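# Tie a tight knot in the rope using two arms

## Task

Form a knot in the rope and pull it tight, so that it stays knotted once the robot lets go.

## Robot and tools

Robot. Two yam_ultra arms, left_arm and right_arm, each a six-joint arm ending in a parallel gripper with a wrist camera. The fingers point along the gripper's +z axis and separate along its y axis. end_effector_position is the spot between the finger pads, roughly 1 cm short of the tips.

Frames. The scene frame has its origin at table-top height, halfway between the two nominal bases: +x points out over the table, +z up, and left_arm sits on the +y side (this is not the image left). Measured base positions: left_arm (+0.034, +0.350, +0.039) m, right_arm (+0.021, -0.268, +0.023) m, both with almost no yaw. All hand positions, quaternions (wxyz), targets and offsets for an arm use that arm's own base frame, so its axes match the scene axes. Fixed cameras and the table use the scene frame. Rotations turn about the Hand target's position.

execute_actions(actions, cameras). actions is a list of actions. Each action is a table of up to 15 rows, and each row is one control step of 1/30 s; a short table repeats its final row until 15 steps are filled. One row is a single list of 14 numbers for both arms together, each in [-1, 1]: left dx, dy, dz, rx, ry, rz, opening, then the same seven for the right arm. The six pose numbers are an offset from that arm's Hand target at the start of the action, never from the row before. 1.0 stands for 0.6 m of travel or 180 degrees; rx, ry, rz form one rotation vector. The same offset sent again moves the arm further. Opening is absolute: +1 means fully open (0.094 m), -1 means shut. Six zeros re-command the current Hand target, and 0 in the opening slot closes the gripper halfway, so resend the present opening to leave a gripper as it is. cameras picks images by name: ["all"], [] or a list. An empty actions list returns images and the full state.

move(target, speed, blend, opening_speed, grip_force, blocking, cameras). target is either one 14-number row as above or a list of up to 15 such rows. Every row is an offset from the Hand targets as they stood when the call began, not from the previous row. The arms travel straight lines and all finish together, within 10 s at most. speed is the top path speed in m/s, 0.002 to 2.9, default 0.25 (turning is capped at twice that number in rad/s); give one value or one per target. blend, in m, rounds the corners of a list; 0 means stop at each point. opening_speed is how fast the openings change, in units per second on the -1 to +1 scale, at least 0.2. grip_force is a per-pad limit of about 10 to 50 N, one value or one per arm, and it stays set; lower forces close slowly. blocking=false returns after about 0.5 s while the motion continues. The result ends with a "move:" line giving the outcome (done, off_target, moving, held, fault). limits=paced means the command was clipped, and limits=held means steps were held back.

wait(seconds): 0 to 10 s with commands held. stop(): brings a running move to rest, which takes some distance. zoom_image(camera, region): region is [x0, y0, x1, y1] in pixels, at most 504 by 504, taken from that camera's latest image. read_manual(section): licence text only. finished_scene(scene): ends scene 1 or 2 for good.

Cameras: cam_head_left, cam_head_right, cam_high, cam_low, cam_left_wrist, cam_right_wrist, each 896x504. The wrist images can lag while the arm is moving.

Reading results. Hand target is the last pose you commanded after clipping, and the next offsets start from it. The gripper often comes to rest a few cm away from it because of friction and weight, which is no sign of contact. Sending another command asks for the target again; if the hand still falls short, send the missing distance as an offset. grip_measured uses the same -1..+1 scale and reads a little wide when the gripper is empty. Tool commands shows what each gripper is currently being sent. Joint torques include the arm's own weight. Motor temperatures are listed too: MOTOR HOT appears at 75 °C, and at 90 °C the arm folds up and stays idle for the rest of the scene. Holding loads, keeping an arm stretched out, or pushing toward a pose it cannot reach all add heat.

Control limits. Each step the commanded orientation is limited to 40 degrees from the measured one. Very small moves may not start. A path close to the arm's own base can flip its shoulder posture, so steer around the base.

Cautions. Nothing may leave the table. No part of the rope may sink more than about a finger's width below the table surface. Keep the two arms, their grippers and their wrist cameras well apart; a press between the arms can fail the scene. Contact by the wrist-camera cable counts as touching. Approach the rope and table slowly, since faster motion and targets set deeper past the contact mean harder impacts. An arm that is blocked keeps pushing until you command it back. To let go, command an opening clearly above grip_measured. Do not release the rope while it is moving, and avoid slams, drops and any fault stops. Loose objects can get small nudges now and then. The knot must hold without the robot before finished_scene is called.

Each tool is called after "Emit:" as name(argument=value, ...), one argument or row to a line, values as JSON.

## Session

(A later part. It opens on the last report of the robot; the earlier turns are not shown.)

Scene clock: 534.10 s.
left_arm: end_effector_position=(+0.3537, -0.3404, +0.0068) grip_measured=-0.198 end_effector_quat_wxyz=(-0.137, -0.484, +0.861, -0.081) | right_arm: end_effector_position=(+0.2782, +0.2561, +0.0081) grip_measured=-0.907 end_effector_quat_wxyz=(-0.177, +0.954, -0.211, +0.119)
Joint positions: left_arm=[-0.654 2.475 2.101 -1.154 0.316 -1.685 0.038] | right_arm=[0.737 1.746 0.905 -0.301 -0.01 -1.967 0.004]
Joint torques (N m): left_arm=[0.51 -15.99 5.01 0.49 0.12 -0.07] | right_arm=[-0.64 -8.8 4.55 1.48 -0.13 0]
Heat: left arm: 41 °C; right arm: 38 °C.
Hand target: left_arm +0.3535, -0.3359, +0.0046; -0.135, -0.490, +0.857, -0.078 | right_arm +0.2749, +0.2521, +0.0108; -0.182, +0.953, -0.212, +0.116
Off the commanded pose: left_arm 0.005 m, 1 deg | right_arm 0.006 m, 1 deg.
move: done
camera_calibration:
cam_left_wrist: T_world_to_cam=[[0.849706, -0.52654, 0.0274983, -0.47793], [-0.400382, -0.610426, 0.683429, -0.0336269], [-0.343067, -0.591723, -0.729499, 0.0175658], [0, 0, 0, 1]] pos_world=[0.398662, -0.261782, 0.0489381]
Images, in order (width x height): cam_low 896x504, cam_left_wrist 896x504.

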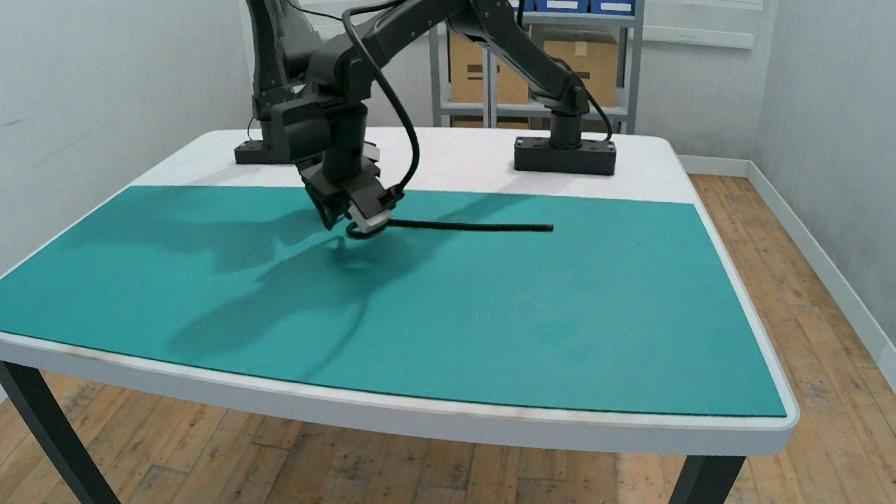

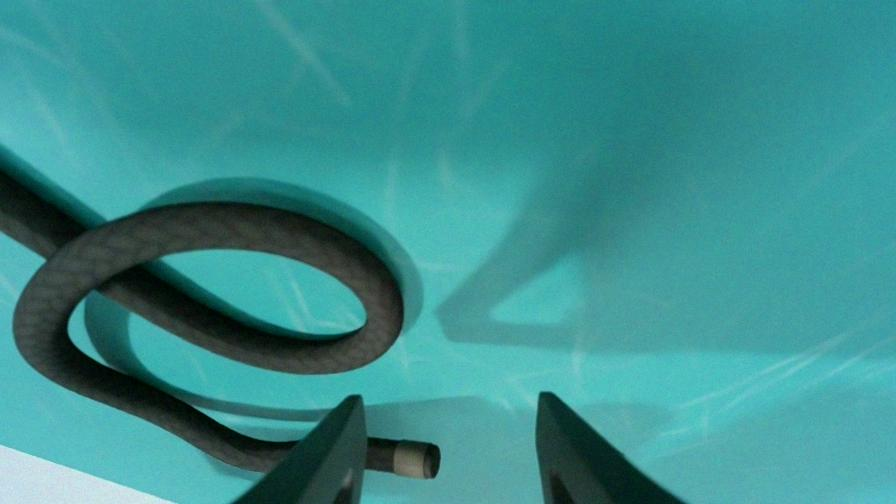

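Emit:
move(
  target=[
    [-0.036,0.007,0,0,0,0,-0.2,0,0,0,0,0,0,-0.95],
    [-0.036,0.007,-0.063,0,0,0,-0.2,0,0,0,0,0,0,-0.95],
  ],
  speed=0.1,
  cameras=["cam_left_wrist"],
)

Scene clock: 553.27 s.
left_arm: end_effector_position=(+0.3306, -0.3323, -0.0143) grip_measured=-0.198 end_effector_quat_wxyz=(-0.148, -0.489, +0.856, -0.079) | right_arm: end_effector_position=(+0.2782, +0.2561, +0.0081) grip_measured=-0.907 end_effector_quat_wxyz=(-0.177, +0.954, -0.211, +0.119)
Joint positions: left_arm=[-0.663 2.399 1.873 -1.009 0.335 -1.708 0.038] | right_arm=[0.737 1.746 0.905 -0.301 -0.01 -1.967 0.004]
Joint torques (N m): left_arm=[-0.42 -13.07 3.67 1.02 -0.08 -0.06] | right_arm=[-0.62 -8.81 4.55 1.49 -0.12 0]
Heat: left arm: 43 °C; right arm: 39 °C.
Hand target: left_arm +0.3318, -0.3318, -0.0331; -0.135, -0.490, +0.857, -0.078 | right_arm +0.2749, +0.2521, +0.0108; -0.182, +0.953, -0.212, +0.116
Off the commanded pose: left_arm 0.019 m, 1 deg | right_arm 0.006 m, 1 deg.
move: off_target (left_arm)
camera_calibration:
cam_left_wrist: T_world_to_cam=[[0.856534, -0.515973, 0.0110369, -0.452477], [-0.37691, -0.61079, 0.69633, -0.0312455], [-0.352546, -0.60059, -0.717637, -0.0005533], [0, 0, 0, 1]] pos_world=[0.37559, -0.252882, 0.0263541]
Images, in order (width x height): cam_left_wrist 896x504.

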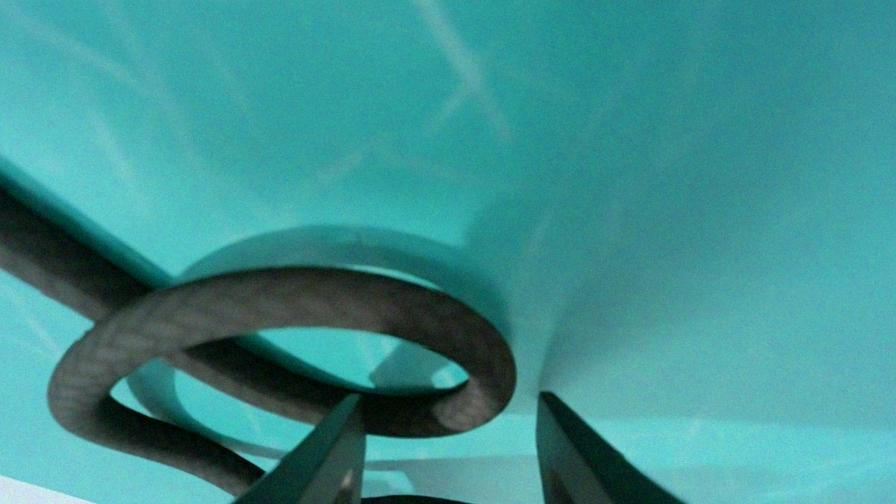

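Emit:
move(
  target=[
    [0,0.0,0.06,0,0,0,-0.3,0,0,0,0,0,0,-0.95],
    [-0.015,-0.02,0.11,0,0,-0.331,-0.3,0,0,0,0,0,0,-0.95],
  ],
  speed=0.25,
  blend=[0.02,0],
  cameras=["cam_left_wrist","cam_right_wrist"],
)

Scene clock: 588.60 s.
left_arm: end_effector_position=(+0.3220, -0.3425, +0.0295) grip_measured=-0.298 end_effector_quat_wxyz=(-0.122, -0.013, +0.992, -0.042) | right_arm: end_effector_position=(+0.2777, +0.2568, +0.0082) grip_measured=-0.907 end_effector_quat_wxyz=(-0.178, +0.954, -0.210, +0.117)
Joint positions: left_arm=[-0.732 2.612 2.458 -1.541 0.227 -0.744 0.033] | right_arm=[0.737 1.746 0.905 -0.301 -0.015 -1.969 0.004]
Joint torques (N m): left_arm=[-0.36 -15.12 8.72 -0.1 0 0.06] | right_arm=[-0.65 -8.81 4.55 1.48 -0.08 0.03]
Motor temperatures (°C): left_arm=[29 46 35 33 31 31 29] | right_arm=[30 39 38 34 30 31 32]
Heat: left arm: 46 °C; right arm: 39 °C.
Hand target: left_arm +0.3229, -0.3438, +0.0330; -0.156, +0.000, +0.988, +0.000 | right_arm +0.2749, +0.2521, +0.0108; -0.182, +0.953, -0.212, +0.116
Off the commanded pose: left_arm 0.004 m, 6 deg | right_arm 0.006 m, 1 deg.
joint sent to its limit (left arm) — joint 4 (wrist pitch), lower limit. The joint targets are off in orientation, not in position.
move: off_target (left_arm); blend cut to 0.0177 m at target 1
camera_calibration:
cam_left_wrist: T_world_to_cam=[[0.0249708, -0.994735, 0.0993965, -0.349632], [-0.779943, 0.0428113, 0.624385, 0.284665], [-0.625353, -0.093115, -0.774767, 0.285044], [0, 0, 0, 1]] pos_world=[0.409006, -0.333436, 0.0778546]
cam_right_wrist: T_world_to_cam=[[0.354828, 0.8495, 0.390444, -0.31881], [0.708329, -0.516837, 0.480781, -0.0266875], [0.610219, 0.105968, -0.785114, -0.104895], [0, 0, 0, 1]] pos_world=[0.196035, 0.268152, 0.0549539]
Images, in order (width x height): cam_left_wrist 896x504, cam_right_wrist 896x504.

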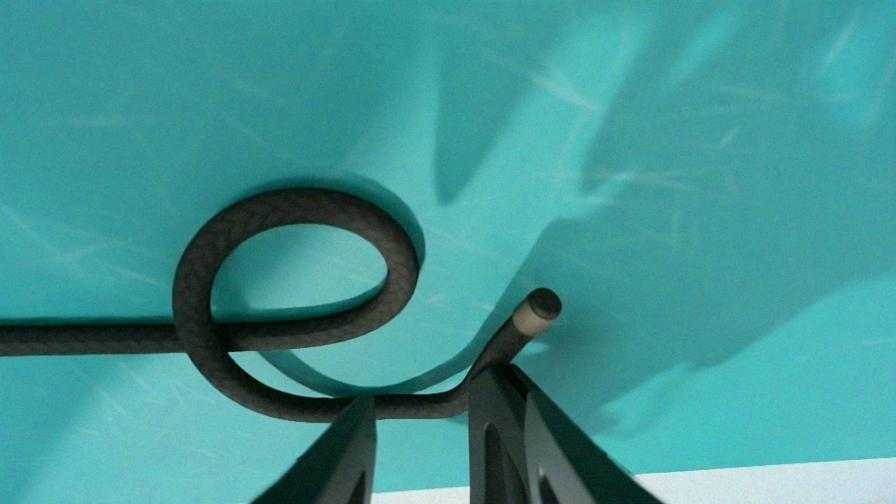

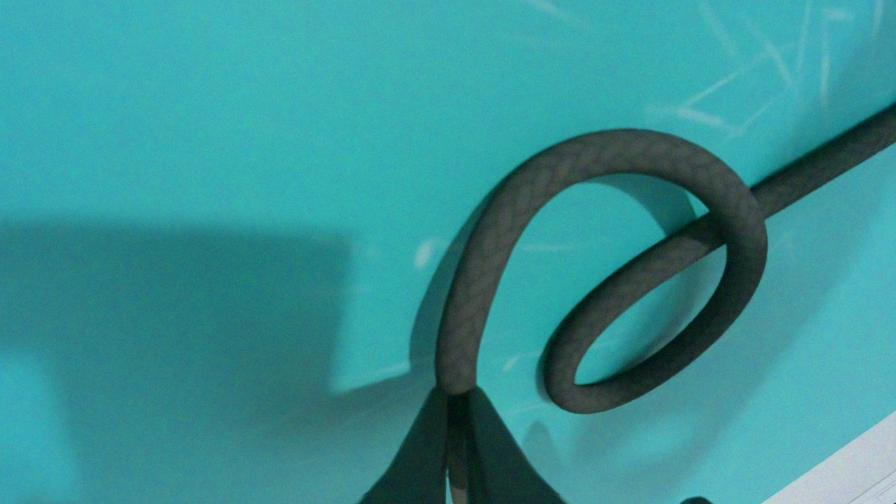

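Emit:
move(
  target=[
    [-0.015,0.015,-0.03,0,0,0,-0.45,0,0,0,0,0,0,-0.95],
    [-0.015,0.015,-0.09,0,0,0,-0.45,0,0,0,0,0,0,-0.95],
  ],
  speed=0.1,
  cameras=["cam_left_wrist","cam_right_wrist"],
)

Scene clock: 622.53 s.
left_arm: end_effector_position=(+0.3158, -0.3333, -0.0147) grip_measured=-0.448 end_effector_quat_wxyz=(-0.153, -0.005, +0.988, -0.007) | right_arm: end_effector_position=(+0.2766, +0.2571, +0.0076) grip_measured=-0.907 end_effector_quat_wxyz=(-0.179, +0.955, -0.207, +0.115)
Joint positions: left_arm=[-0.731 2.711 2.459 -1.541 0.214 -0.717 0.026] | right_arm=[0.737 1.746 0.903 -0.3 -0.02 -1.973 0.004]
Joint torques (N m): left_arm=[-0.5 -14 7.91 -0.18 0.06 0.05] | right_arm=[-0.64 -8.8 4.67 1.47 -0.04 0.06]
Heat: left arm: 49 °C; right arm: 39 °C.
Hand target: left_arm +0.3139, -0.3347, -0.0211; -0.156, +0.000, +0.988, +0.000 | right_arm +0.2749, +0.2520, +0.0108; -0.182, +0.953, -0.212, +0.116
Off the commanded pose: left_arm 0.007 m, 1 deg | right_arm 0.006 m, 1 deg.
move: done
camera_calibration:
cam_left_wrist: T_world_to_cam=[[0.00239349, -0.999511, 0.031193, -0.331368], [-0.737926, 0.0192862, 0.674606, 0.286529], [-0.674877, -0.0246328, -0.737519, 0.286767], [0, 0, 0, 1]] pos_world=[0.405763, -0.329668, 0.0285381]
cam_right_wrist: T_world_to_cam=[[0.351366, 0.85098, 0.390353, -0.317969], [0.712644, -0.513498, 0.477973, -0.02762], [0.607191, 0.11024, -0.786871, -0.104944], [0, 0, 0, 1]] pos_world=[0.195128, 0.267971, 0.0547442]
Images, in order (width x height): cam_left_wrist 896x504, cam_right_wrist 896x504.

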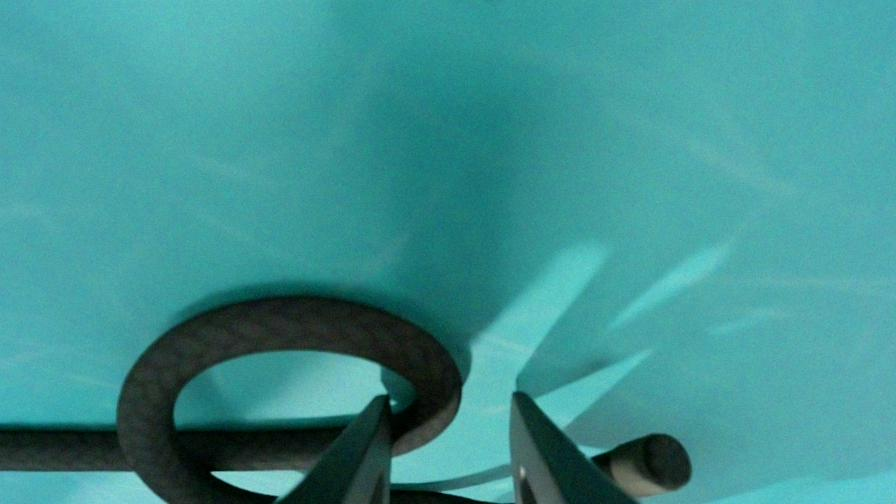

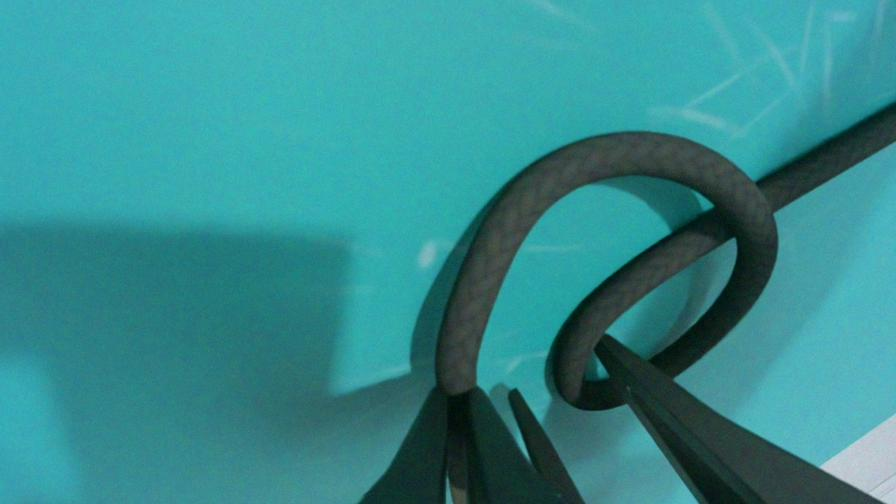

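Emit:
move(
  target=[
    [0,0,-0.016,0,0,0,-0.45,0,0,0,0,0,0,-0.95],
    [0,0,-0.016,0,0,0,-0.95,0,0,0,0,0,0,-0.95],
  ],
  speed=0.06,
  opening_speed=1,
  cameras=["cam_left_wrist","cam_right_wrist"],
)

Scene clock: 628.90 s.
left_arm: end_effector_position=(+0.3175, -0.3340, -0.0153) grip_measured=-0.891 end_effector_quat_wxyz=(-0.149, -0.004, +0.989, -0.008) | right_arm: end_effector_position=(+0.2766, +0.2571, +0.0076) grip_measured=-0.907 end_effector_quat_wxyz=(-0.179, +0.955, -0.207, +0.115)
Joint positions: left_arm=[-0.731 2.711 2.459 -1.533 0.211 -0.716 0.005] | right_arm=[0.737 1.746 0.903 -0.3 -0.02 -1.973 0.004]
Joint torques (N m): left_arm=[-0.49 -13.71 5.46 0.09 0.1 0.06] | right_arm=[-0.64 -8.8 4.67 1.47 -0.04 0.05]
Heat: left arm: 49 °C; right arm: 39 °C.
Hand target: left_arm +0.3138, -0.3347, -0.0307; -0.156, +0.000, +0.988, +0.000 | right_arm +0.2749, +0.2520, +0.0108; -0.182, +0.953, -0.212, +0.116
Off the commanded pose: left_arm 0.016 m, 1 deg | right_arm 0.006 m, 1 deg.
move: off_target (left_arm); target 2's new opening was sent with left_arm's hand 0.016 m and 1 deg from that target
camera_calibration:
cam_left_wrist: T_world_to_cam=[[0.000353675, -0.999427, 0.0338536, -0.331288], [-0.743069, 0.0223926, 0.66884, 0.290785], [-0.669214, -0.0253921, -0.742635, 0.28535], [0, 0, 0, 1]] pos_world=[0.407151, -0.330364, 0.0286376]
cam_right_wrist: T_world_to_cam=[[0.351366, 0.85098, 0.390353, -0.317969], [0.712644, -0.513498, 0.477973, -0.02762], [0.607191, 0.11024, -0.786871, -0.104944], [0, 0, 0, 1]] pos_world=[0.195128, 0.267971, 0.0547442]
Images, in order (width x height): cam_left_wrist 896x504, cam_right_wrist 896x504.

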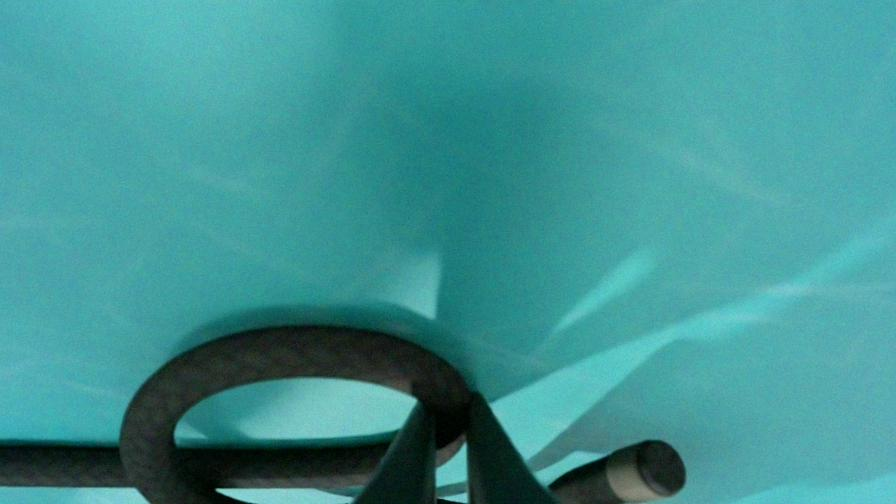

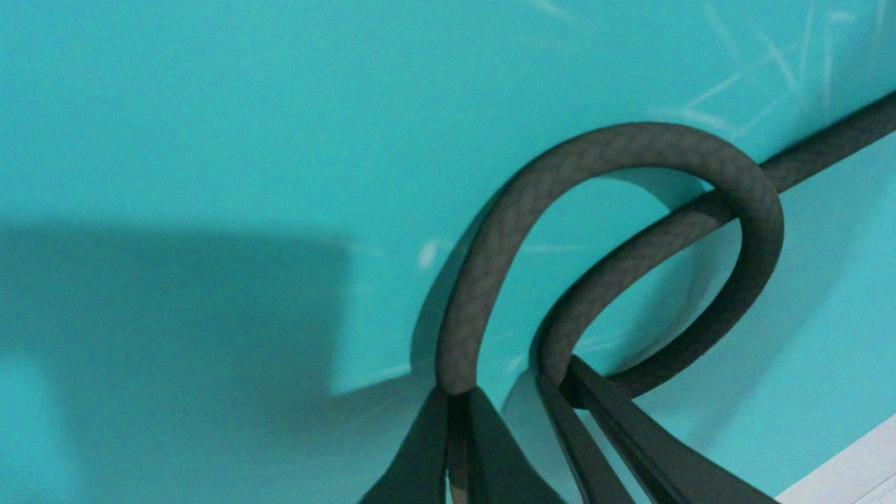

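Emit:
move(
  target=[
    [0,0,0.108,0,0,0,-0.95,0,0,0,0,0,0,-0.95],
    [-0.013,-0.142,0.108,0,0,0,-0.95,0,0,0,0,0,0,-0.95],
  ],
  speed=0.15,
  blend=[0.01,0],
  cameras=["cam_left_wrist","cam_right_wrist","cam_high","cam_low"],
)

Scene clock: 636.53 s.
left_arm: end_effector_position=(+0.3199, -0.3373, +0.0141) grip_measured=-0.896 end_effector_quat_wxyz=(-0.128, -0.004, +0.991, -0.023) | right_arm: end_effector_position=(+0.2782, +0.2582, +0.0101) grip_measured=-0.907 end_effector_quat_wxyz=(-0.183, +0.954, -0.207, +0.119)
Joint positions: left_arm=[-0.735 2.64 2.449 -1.541 0.206 -0.725 0.005] | right_arm=[0.737 1.74 0.903 -0.294 -0.019 -1.973 0.004]
Joint torques (N m): left_arm=[0.18 -15.2 6.32 0.02 0.16 0.02] | right_arm=[-0.62 -8.35 4.71 1.41 -0.05 0.06]
Heat: left arm: 49 °C; right arm: 39 °C.
Hand target: left_arm +0.3186, -0.3370, +0.0110; -0.133, -0.004, +0.991, -0.022 (not the last commanded pose) | right_arm +0.2749, +0.2521, +0.0108; -0.182, +0.953, -0.212, +0.116
Off the commanded pose: left_arm 0.086 m, 4 deg | right_arm 0.007 m, 1 deg.
move: held (left_arm; a check stopped the path); path passed 1 of 2 targets; limits=held
pose unreachable (left arm): on one or more control steps of this call, first in action 0 (counted from 0), this arm could not follow its commanded pose, so it was not sent that pose on those steps. It may still have moved: this result reports where it is.
cause: moving toward the commanded pose would bring a part of the arm too close to another arm (this arm's gripper housing and the right arm's wrist (the part past joint 4), where that arm would come to rest).
camera_calibration:
cam_left_wrist: T_world_to_cam=[[0.00273375, -0.998003, 0.0631122, -0.336354], [-0.770829, 0.038102, 0.635901, 0.287574], [-0.637036, -0.0503871, -0.769186, 0.290372], [0, 0, 0, 1]] pos_world=[0.407567, -0.332009, 0.0617092]
cam_right_wrist: T_world_to_cam=[[0.348216, 0.848212, 0.399101, -0.318899], [0.708158, -0.516982, 0.480877, -0.027222], [0.614213, 0.115178, -0.780689, -0.107326], [0, 0, 0, 1]] pos_world=[0.196244, 0.268782, 0.0565749]
Images, in order (width x height): cam_high 896x504, cam_low 896x504, cam_left_wrist 896x504, cam_right_wrist 896x504.

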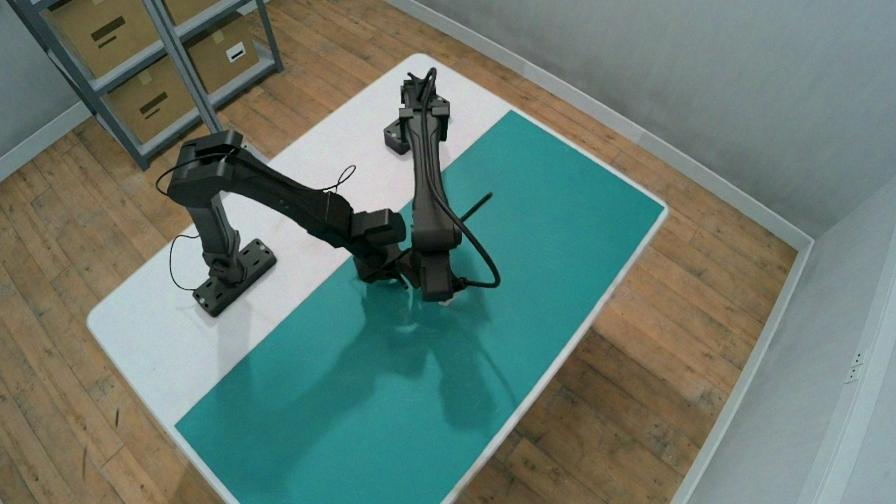

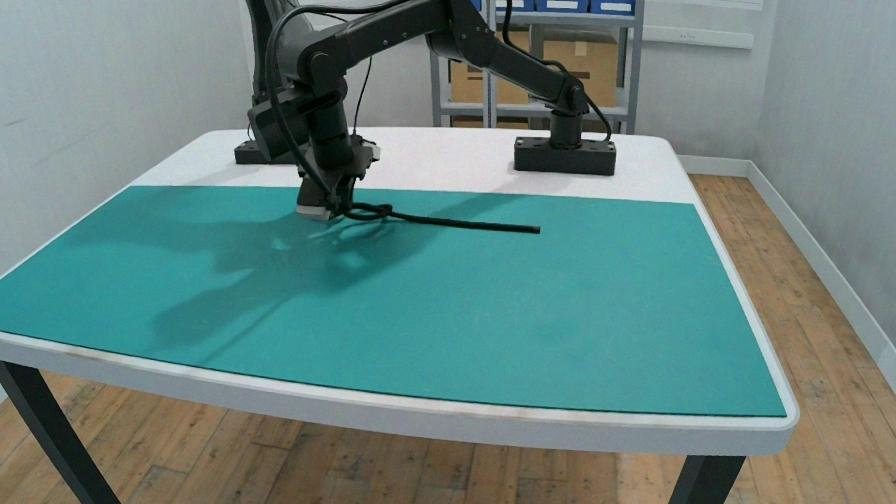

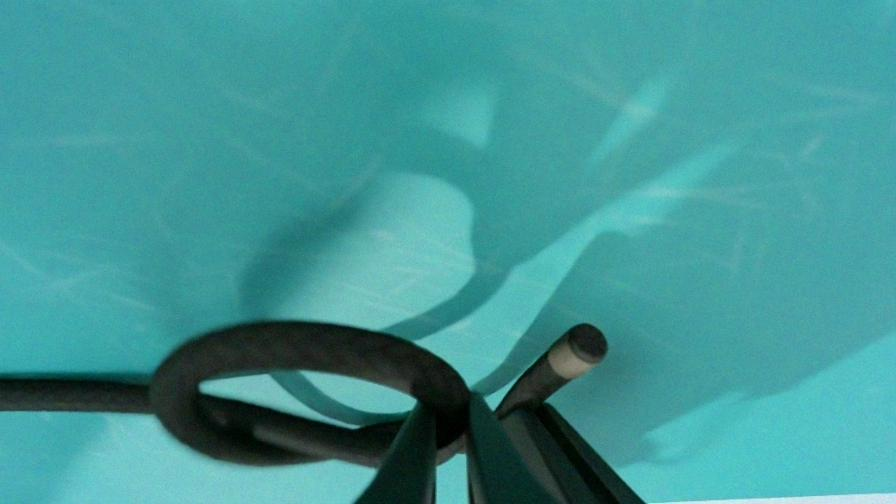

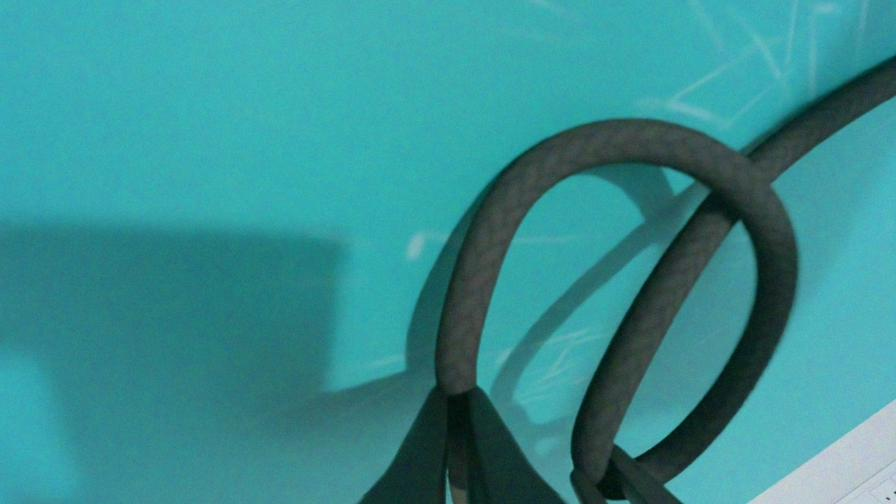

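Emit:
move(
  target=[0,0,0.045,0,0,0,-0.95,0,0,-0.017,0.0272,0.0385,0.0108,-0.95],
  speed=0.15,
  cameras=["cam_left_wrist","cam_right_wrist"],
)

Scene clock: 680.57 s.
left_arm: end_effector_position=(+0.3211, -0.3385, +0.0228) grip_measured=-0.896 end_effector_quat_wxyz=(-0.122, -0.003, +0.992, -0.029) | right_arm: end_effector_position=(+0.2796, +0.2551, +0.0091) grip_measured=-0.907 end_effector_quat_wxyz=(-0.221, +0.950, -0.209, +0.064)
Joint positions: left_arm=[-0.735 2.621 2.449 -1.542 0.206 -0.726 0.005] | right_arm=[0.649 1.751 0.903 -0.295 -0.185 -2.019 0.004]
Joint torques (N m): left_arm=[0.13 -18.99 5.67 -0.12 0.17 -0.05] | right_arm=[-0.51 -5.3 6.35 1.24 -0.22 0.01]
Motor temperatures (°C): left_arm=[29 51 35 31 31 31 31] | right_arm=[30 39 37 35 30 31 33]
Heat: left arm: 51 °C; right arm: 39 °C.
Hand target: left_arm +0.3187, -0.3371, +0.0380; -0.133, -0.004, +0.991, -0.022 | right_arm +0.2750, +0.2520, +0.0005; -0.211, +0.953, -0.211, +0.046
Off the commanded pose: left_arm 0.015 m, 2 deg | right_arm 0.010 m, 2 deg.
joint sent to its limit (left arm) — joint 4 (wrist pitch), lower limit. The joint targets still meet the commanded pose.
move: off_target (left_arm)
camera_calibration:
cam_left_wrist: T_world_to_cam=[[0.00289953, -0.997146, 0.0754391, -0.338114], [-0.779269, 0.0450237, 0.625071, 0.288333], [-0.626683, -0.0605997, -0.776914, 0.291172], [0, 0, 0, 1]] pos_world=[0.408141, -0.332486, 0.0714942]
cam_right_wrist: T_world_to_cam=[[0.365978, 0.815461, 0.448424, -0.313394], [0.758599, -0.540522, 0.363817, -0.0363361], [0.539061, 0.207025, -0.816427, -0.11075], [0, 0, 0, 1]] pos_world=[0.201961, 0.258848, 0.0633341]
Images, in order (width x height): cam_left_wrist 896x504, cam_right_wrist 896x504.

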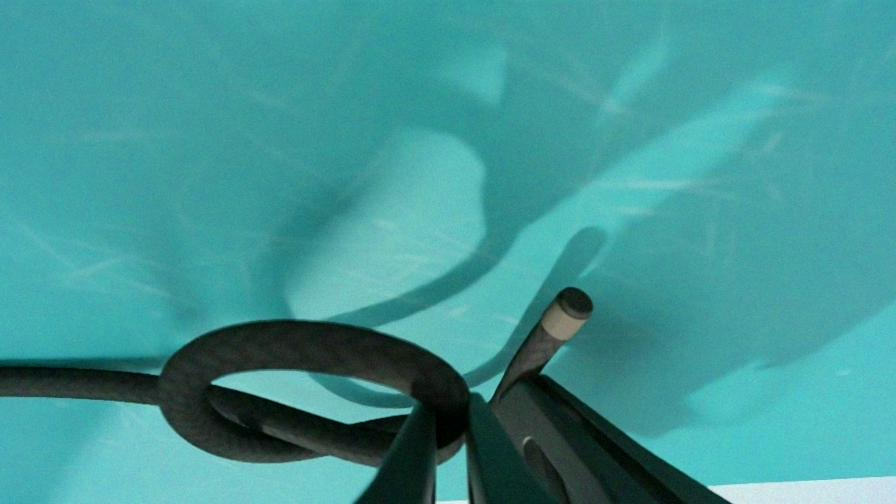

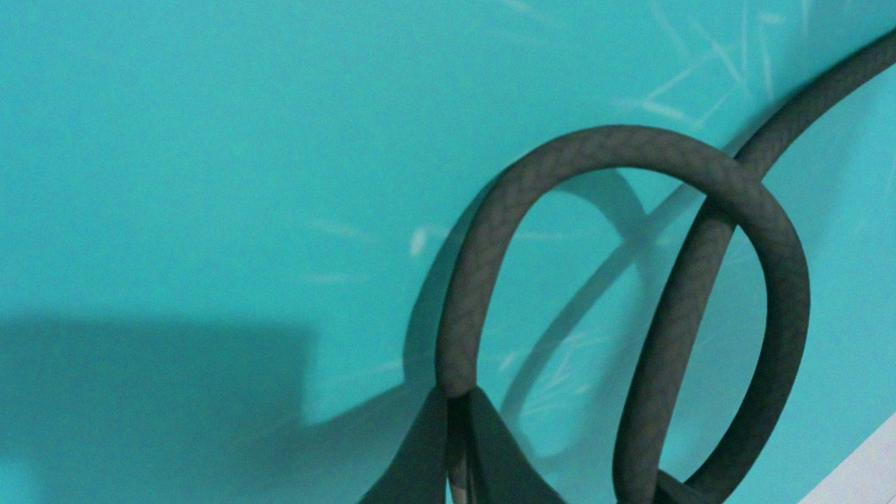

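Emit:
move(
  target=[
    [0,0,0.03,0,0,0,-0.95,0,0,-0.03,0,0,0,-0.95],
    [0,0,0.03,0,0,0,-0.95,0.03,0.055,-0.03,0,0,0,-0.95],
  ],
  speed=0.12,
  cameras=["cam_left_wrist","cam_right_wrist"],
)

Scene clock: 687.77 s.
left_arm: end_effector_position=(+0.3210, -0.3384, +0.0230) grip_measured=-0.896 end_effector_quat_wxyz=(-0.122, -0.003, +0.992, -0.029) | right_arm: end_effector_position=(+0.2801, +0.2546, +0.0089) grip_measured=-0.907 end_effector_quat_wxyz=(-0.220, +0.951, -0.209, +0.065)
Joint positions: left_arm=[-0.735 2.621 2.449 -1.542 0.206 -0.727 0.005] | right_arm=[0.649 1.751 0.903 -0.295 -0.182 -2.019 0.004]
Joint torques (N m): left_arm=[0.09 -15.72 6.37 0.06 0.11 0.01] | right_arm=[-0.01 -6.83 6.12 1.46 -0.12 0.04]
Heat: left arm: 51 °C; right arm: 39 °C.
Hand target: left_arm +0.3210, -0.3384, +0.0230; -0.122, -0.003, +0.992, -0.029 (not the last commanded pose) | right_arm +0.2796, +0.2551, +0.0091; -0.221, +0.950, -0.209, +0.064 (not the last commanded pose)
Off the commanded pose: left_arm 0.033 m, 2 deg | right_arm 0.042 m, 2 deg.
move: held (left_arm, right_arm; a check stopped the path); path passed 0 of 2 targets; limits=held
pose unreachable (left arm): on one or more control steps of this call, first in action 0 (counted from 0), this arm could not follow its commanded pose, so it was not sent that pose on those steps. It may still have moved: this result reports where it is.
cause: moving toward the commanded pose would bring a part of the arm too close to another arm (this arm's gripper housing and the right arm's wrist (the part past joint 4), at the place that arm was heading or pushing toward when its own hold began).
pose unreachable (right arm): on one or more control steps of this call, first in action 0 (counted from 0), this arm could not follow its commanded pose, so it was not sent that pose on those steps. It may still have moved: this result reports where it is.
cause: moving toward the commanded pose would bring a part of the arm too close to another arm (this arm's wrist (the part past joint 4) and the left arm's gripper housing, along the way the arms are being sent, or toward where that arm still pushes).
camera_calibration:
cam_left_wrist: T_world_to_cam=[[0.00334188, -0.997152, 0.075346, -0.338198], [-0.779274, 0.0446211, 0.625093, 0.288132], [-0.626674, -0.0608042, -0.776906, 0.291183], [0, 0, 0, 1]] pos_world=[0.408141, -0.332386, 0.0715943]
cam_right_wrist: T_world_to_cam=[[0.366295, 0.816128, 0.446949, -0.313382], [0.75698, -0.540692, 0.366923, -0.0364741], [0.541118, 0.203929, -0.815846, -0.110818], [0, 0, 0, 1]] pos_world=[0.202366, 0.258638, 0.0630391]
Images, in order (width x height): cam_left_wrist 896x504, cam_right_wrist 896x504.

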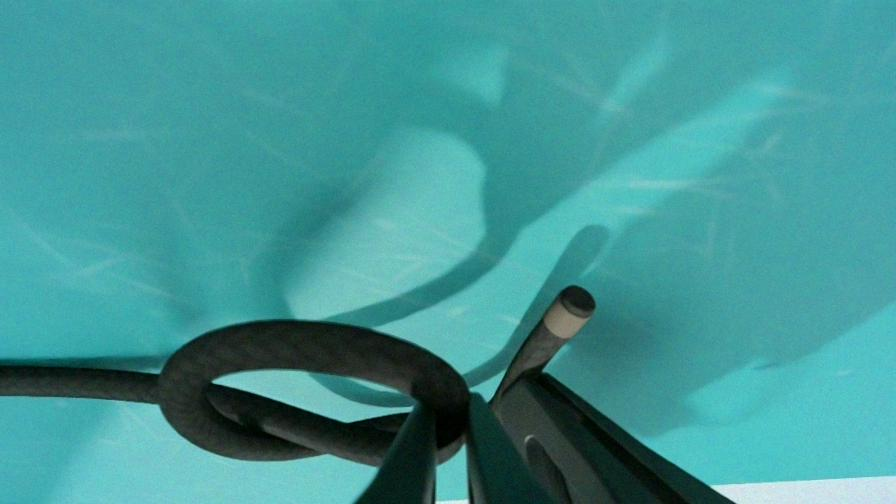

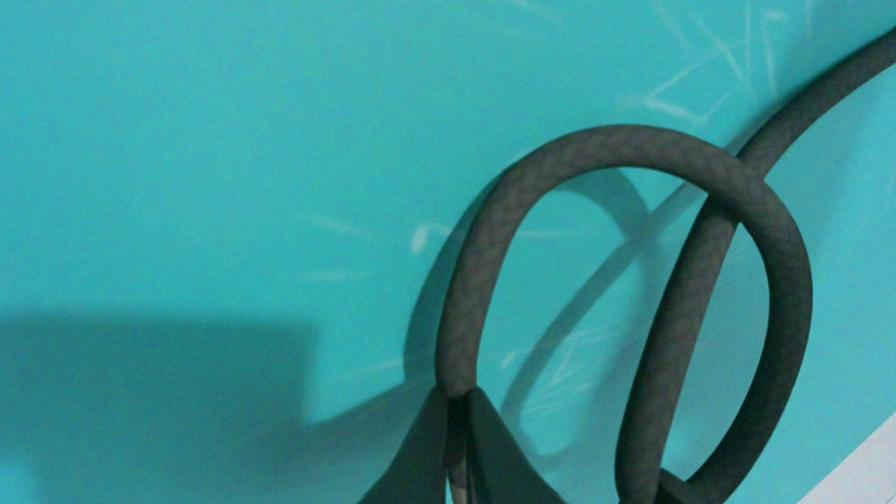

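Emit:
move(
  target=[0,0,0.04,-0.15,0,0,-0.95,0,0,0,0,0,0,-0.95],
  speed=0.15,
)

Emit:
move(
  target=[
    [0,0,0,0,0,0,-0.95,0,0,-0.03,0,0,0,-0.95],
    [0,0,0.0,0,0,0,-0.95,0.03,0.055,-0.03,0,0,0,-0.95],
  ],
  speed=0.12,
  cameras=["cam_left_wrist","cam_right_wrist","cam_high"],
)

Scene clock: 700.63 s.
left_arm: end_effector_position=(+0.3210, -0.3373, +0.0349) grip_measured=-0.896 end_effector_quat_wxyz=(-0.129, +0.019, +0.961, -0.245) | right_arm: end_effector_position=(+0.2799, +0.2546, +0.0088) grip_measured=-0.907 end_effector_quat_wxyz=(-0.219, +0.951, -0.209, +0.065)
Joint positions: left_arm=[-0.606 2.303 1.834 -1.039 0.558 -0.584 0.005] | right_arm=[0.65 1.751 0.903 -0.296 -0.181 -2.02 0.004]
Joint torques (N m): left_arm=[0.32 -17.28 5.03 0.58 0.45 0.08] | right_arm=[-0.08 -6.84 6.11 1.46 -0.13 0.04]
Heat: left arm: 50 °C; right arm: 39 °C.
Hand target: left_arm +0.3211, -0.3384, +0.0469; -0.119, +0.025, +0.958, -0.260 | right_arm +0.2796, +0.2550, +0.0090; -0.221, +0.951, -0.209, +0.064
Off the commanded pose: left_arm 0.012 m, 2 deg | right_arm 0.001 m, 0 deg.
move: off_target (left_arm)

Scene clock: 701.97 s.
left_arm: end_effector_position=(+0.3211, -0.3374, +0.0350) grip_measured=-0.896 end_effector_quat_wxyz=(-0.129, +0.019, +0.961, -0.245) | right_arm: end_effector_position=(+0.2885, +0.2604, +0.0010) grip_measured=-0.907 end_effector_quat_wxyz=(-0.231, +0.947, -0.208, +0.078)
Joint positions: left_arm=[-0.606 2.303 1.834 -1.038 0.558 -0.584 0.005] | right_arm=[0.651 1.787 0.892 -0.212 -0.175 -2.017 0.004]
Joint torques (N m): left_arm=[0.31 -17.28 5.04 0.58 0.46 0.09] | right_arm=[-0.12 -7.27 6 1.46 -0.11 0.04]
Heat: left arm: 51 °C; right arm: 39 °C.
Hand target: left_arm +0.3210, -0.3384, +0.0469; -0.119, +0.025, +0.958, -0.260 | right_arm +0.2871, +0.2601, +0.0014; -0.231, +0.948, -0.208, +0.076 (not the last commanded pose)
Off the commanded pose: left_arm 0.012 m, 2 deg | right_arm 0.031 m, 2 deg.
move: held (right_arm; a check stopped the path), off_target (left_arm); path passed 1 of 2 targets; limits=held
pose unreachable (right arm): on one or more control steps of this call, first in action 0 (counted from 0), this arm could not follow its commanded pose, so it was not sent that pose on those steps. It may still have moved: this result reports where it is.
cause: moving toward the commanded pose would bring a part of the arm too close to another arm (this arm's wrist (the part past joint 4) and the left arm's gripper housing, along the way the arms are being sent, or toward where that arm still pushes).
camera_calibration:
cam_left_wrist: T_world_to_cam=[[0.016628, -0.869947, 0.492865, -0.314064], [-0.768705, 0.304096, 0.562688, 0.366994], [-0.639387, -0.388224, -0.663676, 0.190214], [0, 0, 0, 1]] pos_world=[0.408953, -0.310974, 0.0745283]
cam_right_wrist: T_world_to_cam=[[0.354248, 0.807389, 0.471839, -0.31193], [0.744104, -0.54897, 0.380713, -0.0308954], [0.566408, 0.21623, -0.795252, -0.133542], [0, 0, 0, 1]] pos_world=[0.209129, 0.263764, 0.0527436]
Images, in order (width x height): cam_high 896x504, cam_left_wrist 896x504, cam_right_wrist 896x504.

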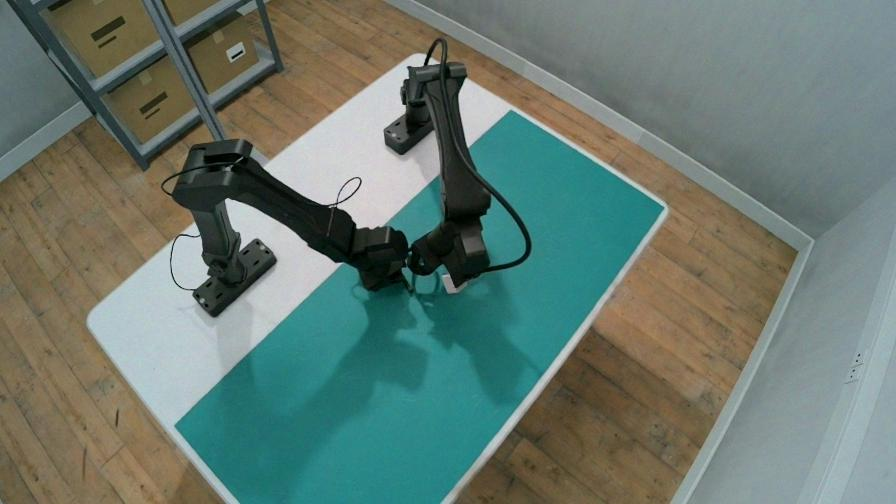

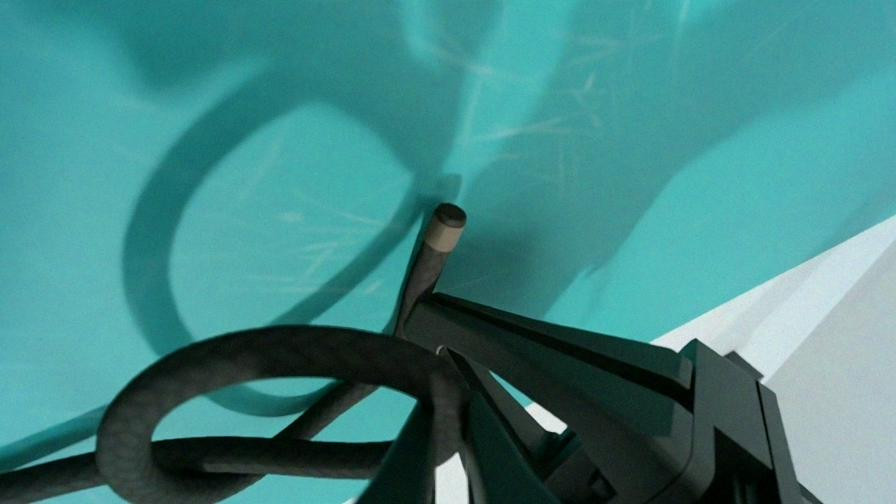

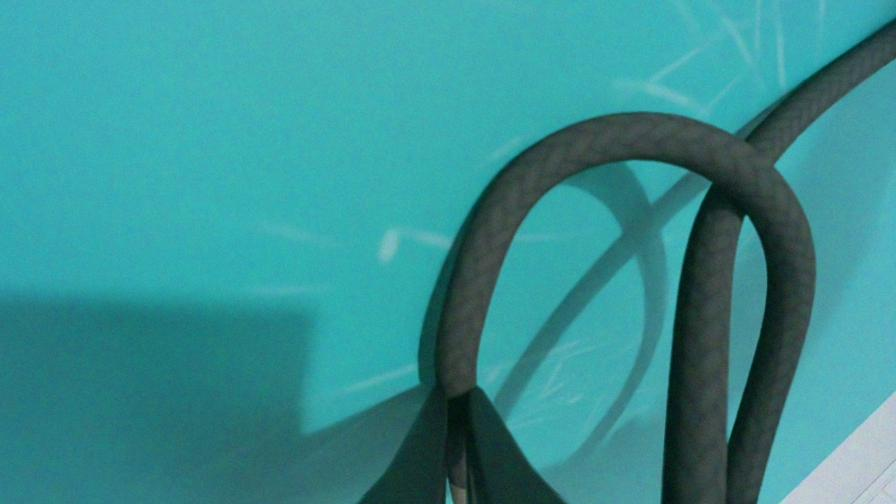

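Emit:
move(
  target=[
    [0.01,-0.06,0.02,0,0,0,-0.95,0,0,0,0,0,0,-0.95],
    [0.0,-0.125,0.02,0,0,0,-0.95,0,0,0,0,0,0,-0.95],
  ],
  speed=0.12,
  blend=[0.02,0],
  cameras=["cam_left_wrist","cam_right_wrist","cam_low"],
)

Scene clock: 709.70 s.
left_arm: end_effector_position=(+0.3206, -0.3381, +0.0352) grip_measured=-0.896 end_effector_quat_wxyz=(-0.130, +0.018, +0.961, -0.245) | right_arm: end_effector_position=(+0.2885, +0.2604, +0.0010) grip_measured=-0.907 end_effector_quat_wxyz=(-0.231, +0.947, -0.208, +0.078)
Joint positions: left_arm=[-0.608 2.303 1.834 -1.038 0.558 -0.588 0.005] | right_arm=[0.651 1.787 0.892 -0.212 -0.175 -2.017 0.004]
Joint torques (N m): left_arm=[0.13 -13.97 6.61 0.42 0.31 0.01] | right_arm=[-0.03 -7.28 6 1.45 -0.12 0.04]
Heat: left arm: 53 °C; right arm: 39 °C.
Hand target: left_arm +0.3208, -0.3379, +0.0351; -0.129, +0.018, +0.961, -0.245 (not the last commanded pose) | right_arm +0.2871, +0.2602, +0.0014; -0.231, +0.948, -0.208, +0.076
Off the commanded pose: left_arm 0.079 m, 2 deg | right_arm 0.002 m, 0 deg.
move: held (left_arm; a check stopped the path); path passed 0 of 2 targets; blend cut to 0.0192 m at target 1; limits=held
pose unreachable (left arm): on one or more control steps of this call, first in action 0 (counted from 0), this arm could not follow its commanded pose, so it was not sent that pose on those steps. It may still have moved: this result reports where it is.
cause: moving toward the commanded pose would bring a part of the arm too close to another arm (this arm's gripper housing and the right arm's wrist (the part past joint 4), where that arm would come to rest).
camera_calibration:
cam_left_wrist: T_world_to_cam=[[0.0184249, -0.870209, 0.492339, -0.315452], [-0.768449, 0.302704, 0.563787, 0.366057], [-0.639646, -0.388725, -0.663134, 0.189703], [0, 0, 0, 1]] pos_world=[0.408451, -0.311574, 0.0747292]
cam_right_wrist: T_world_to_cam=[[0.354299, 0.807461, 0.471677, -0.311904], [0.74395, -0.548986, 0.38099, -0.0308366], [0.566578, 0.21592, -0.795216, -0.133576], [0, 0, 0, 1]] pos_world=[0.20913, 0.263763, 0.052644]
Images, in order (width x height): cam_low 896x504, cam_left_wrist 896x504, cam_right_wrist 896x504.

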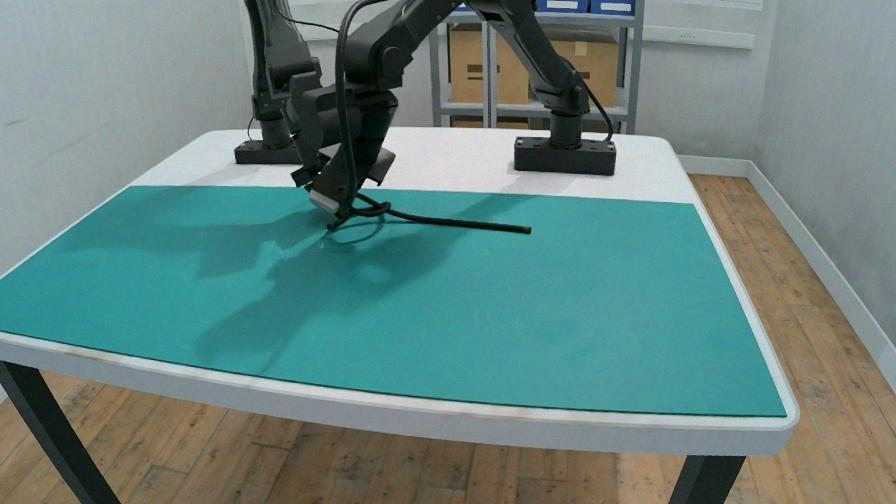

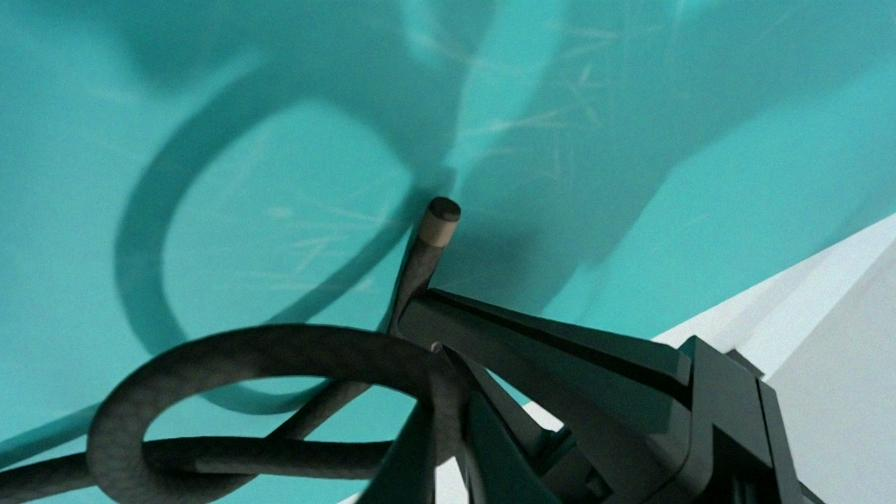

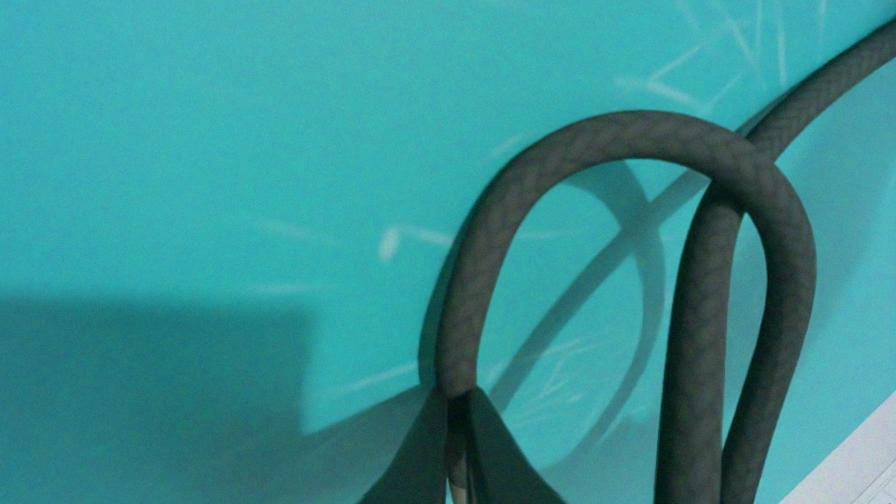

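Emit:
move(
  target=[
    [0,0.01,-0.07,0,0,0,-0.95,0,0,0,0,0,0,-0.95],
    [0,0.01,-0.07,0,0,0,-0.5,0,0,0,0,0,0,-0.95],
    [0,0.05,0.1,0.15,0,0,-0.5,0,0,0,0,0,0,-0.95],
    [0,0.5,0.12,0.15,0,0,-0.5,0,0,0,0,0,0,-0.95],
  ],
  speed=0.2,
  blend=[0,0,0.04,0],
  cameras=["cam_high","cam_right_wrist"],
)

Scene clock: 831.47 s.
left_arm: end_effector_position=(+0.3287, -0.3307, +0.0514) grip_measured=-0.502 end_effector_quat_wxyz=(-0.102, +0.014, +0.979, -0.176) | right_arm: end_effector_position=(+0.2885, +0.2604, +0.0010) grip_measured=-0.907 end_effector_quat_wxyz=(-0.231, +0.947, -0.208, +0.078)
Joint positions: left_arm=[-0.637 2.32 1.982 -1.189 0.408 -0.617 0.023] | right_arm=[0.651 1.787 0.892 -0.212 -0.175 -2.017 0.004]
Joint torques (N m): left_arm=[0.28 -13.86 6.27 0.39 0.24 0.01] | right_arm=[-0.02 -7.28 6 1.46 -0.12 0.04]
Heat: left arm: 53 °C; right arm: 41 °C.
Hand target: left_arm +0.3277, -0.3289, +0.0484; -0.106, +0.012, +0.979, -0.174 (not the last commanded pose) | right_arm +0.2871, +0.2602, +0.0014; -0.231, +0.948, -0.208, +0.076
Off the commanded pose: left_arm 0.298 m, 19 deg | right_arm 0.002 m, 0 deg.
move: held (left_arm; a check stopped the path); path passed 2 of 4 targets; target 2's new opening was sent with left_arm's hand 0.014 m and 1 deg from that target; limits=held
pose unreachable (left arm): on one or more control steps of this call, first in action 0 (counted from 0), this arm could not follow its commanded pose, so it was not sent that pose on those steps. It may still have moved: this result reports where it is.
cause: moving toward the commanded pose would bring a part of the arm too close to another arm (this arm's gripper housing and the right arm's wrist (the part past joint 4), where that arm would come to rest).
camera_calibration:
cam_right_wrist: T_world_to_cam=[[0.354299, 0.807461, 0.471677, -0.311904], [0.74395, -0.548986, 0.38099, -0.0308366], [0.566578, 0.21592, -0.795216, -0.133576], [0, 0, 0, 1]] pos_world=[0.20913, 0.263763, 0.052644]
Images, in order (width x height): cam_high 896x504, cam_right_wrist 896x504.

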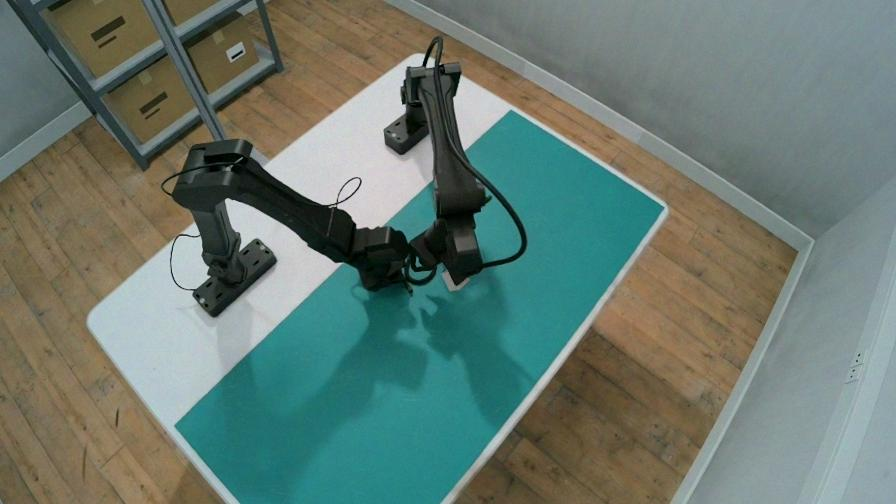

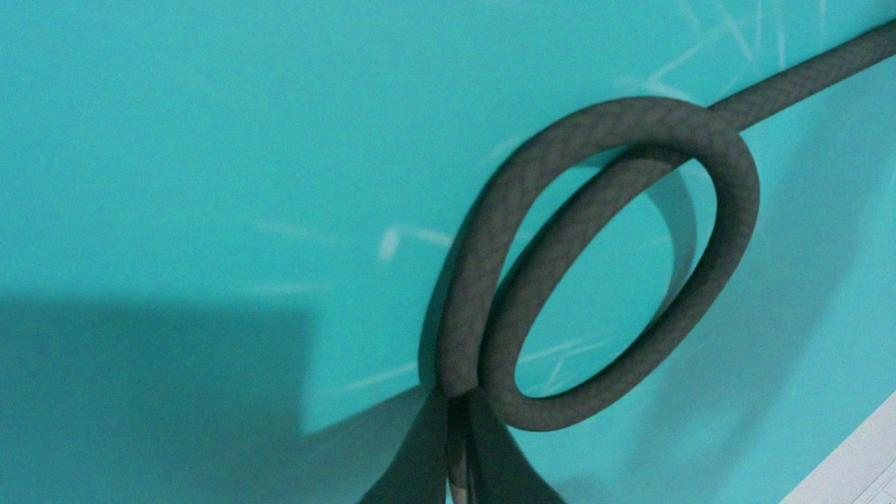

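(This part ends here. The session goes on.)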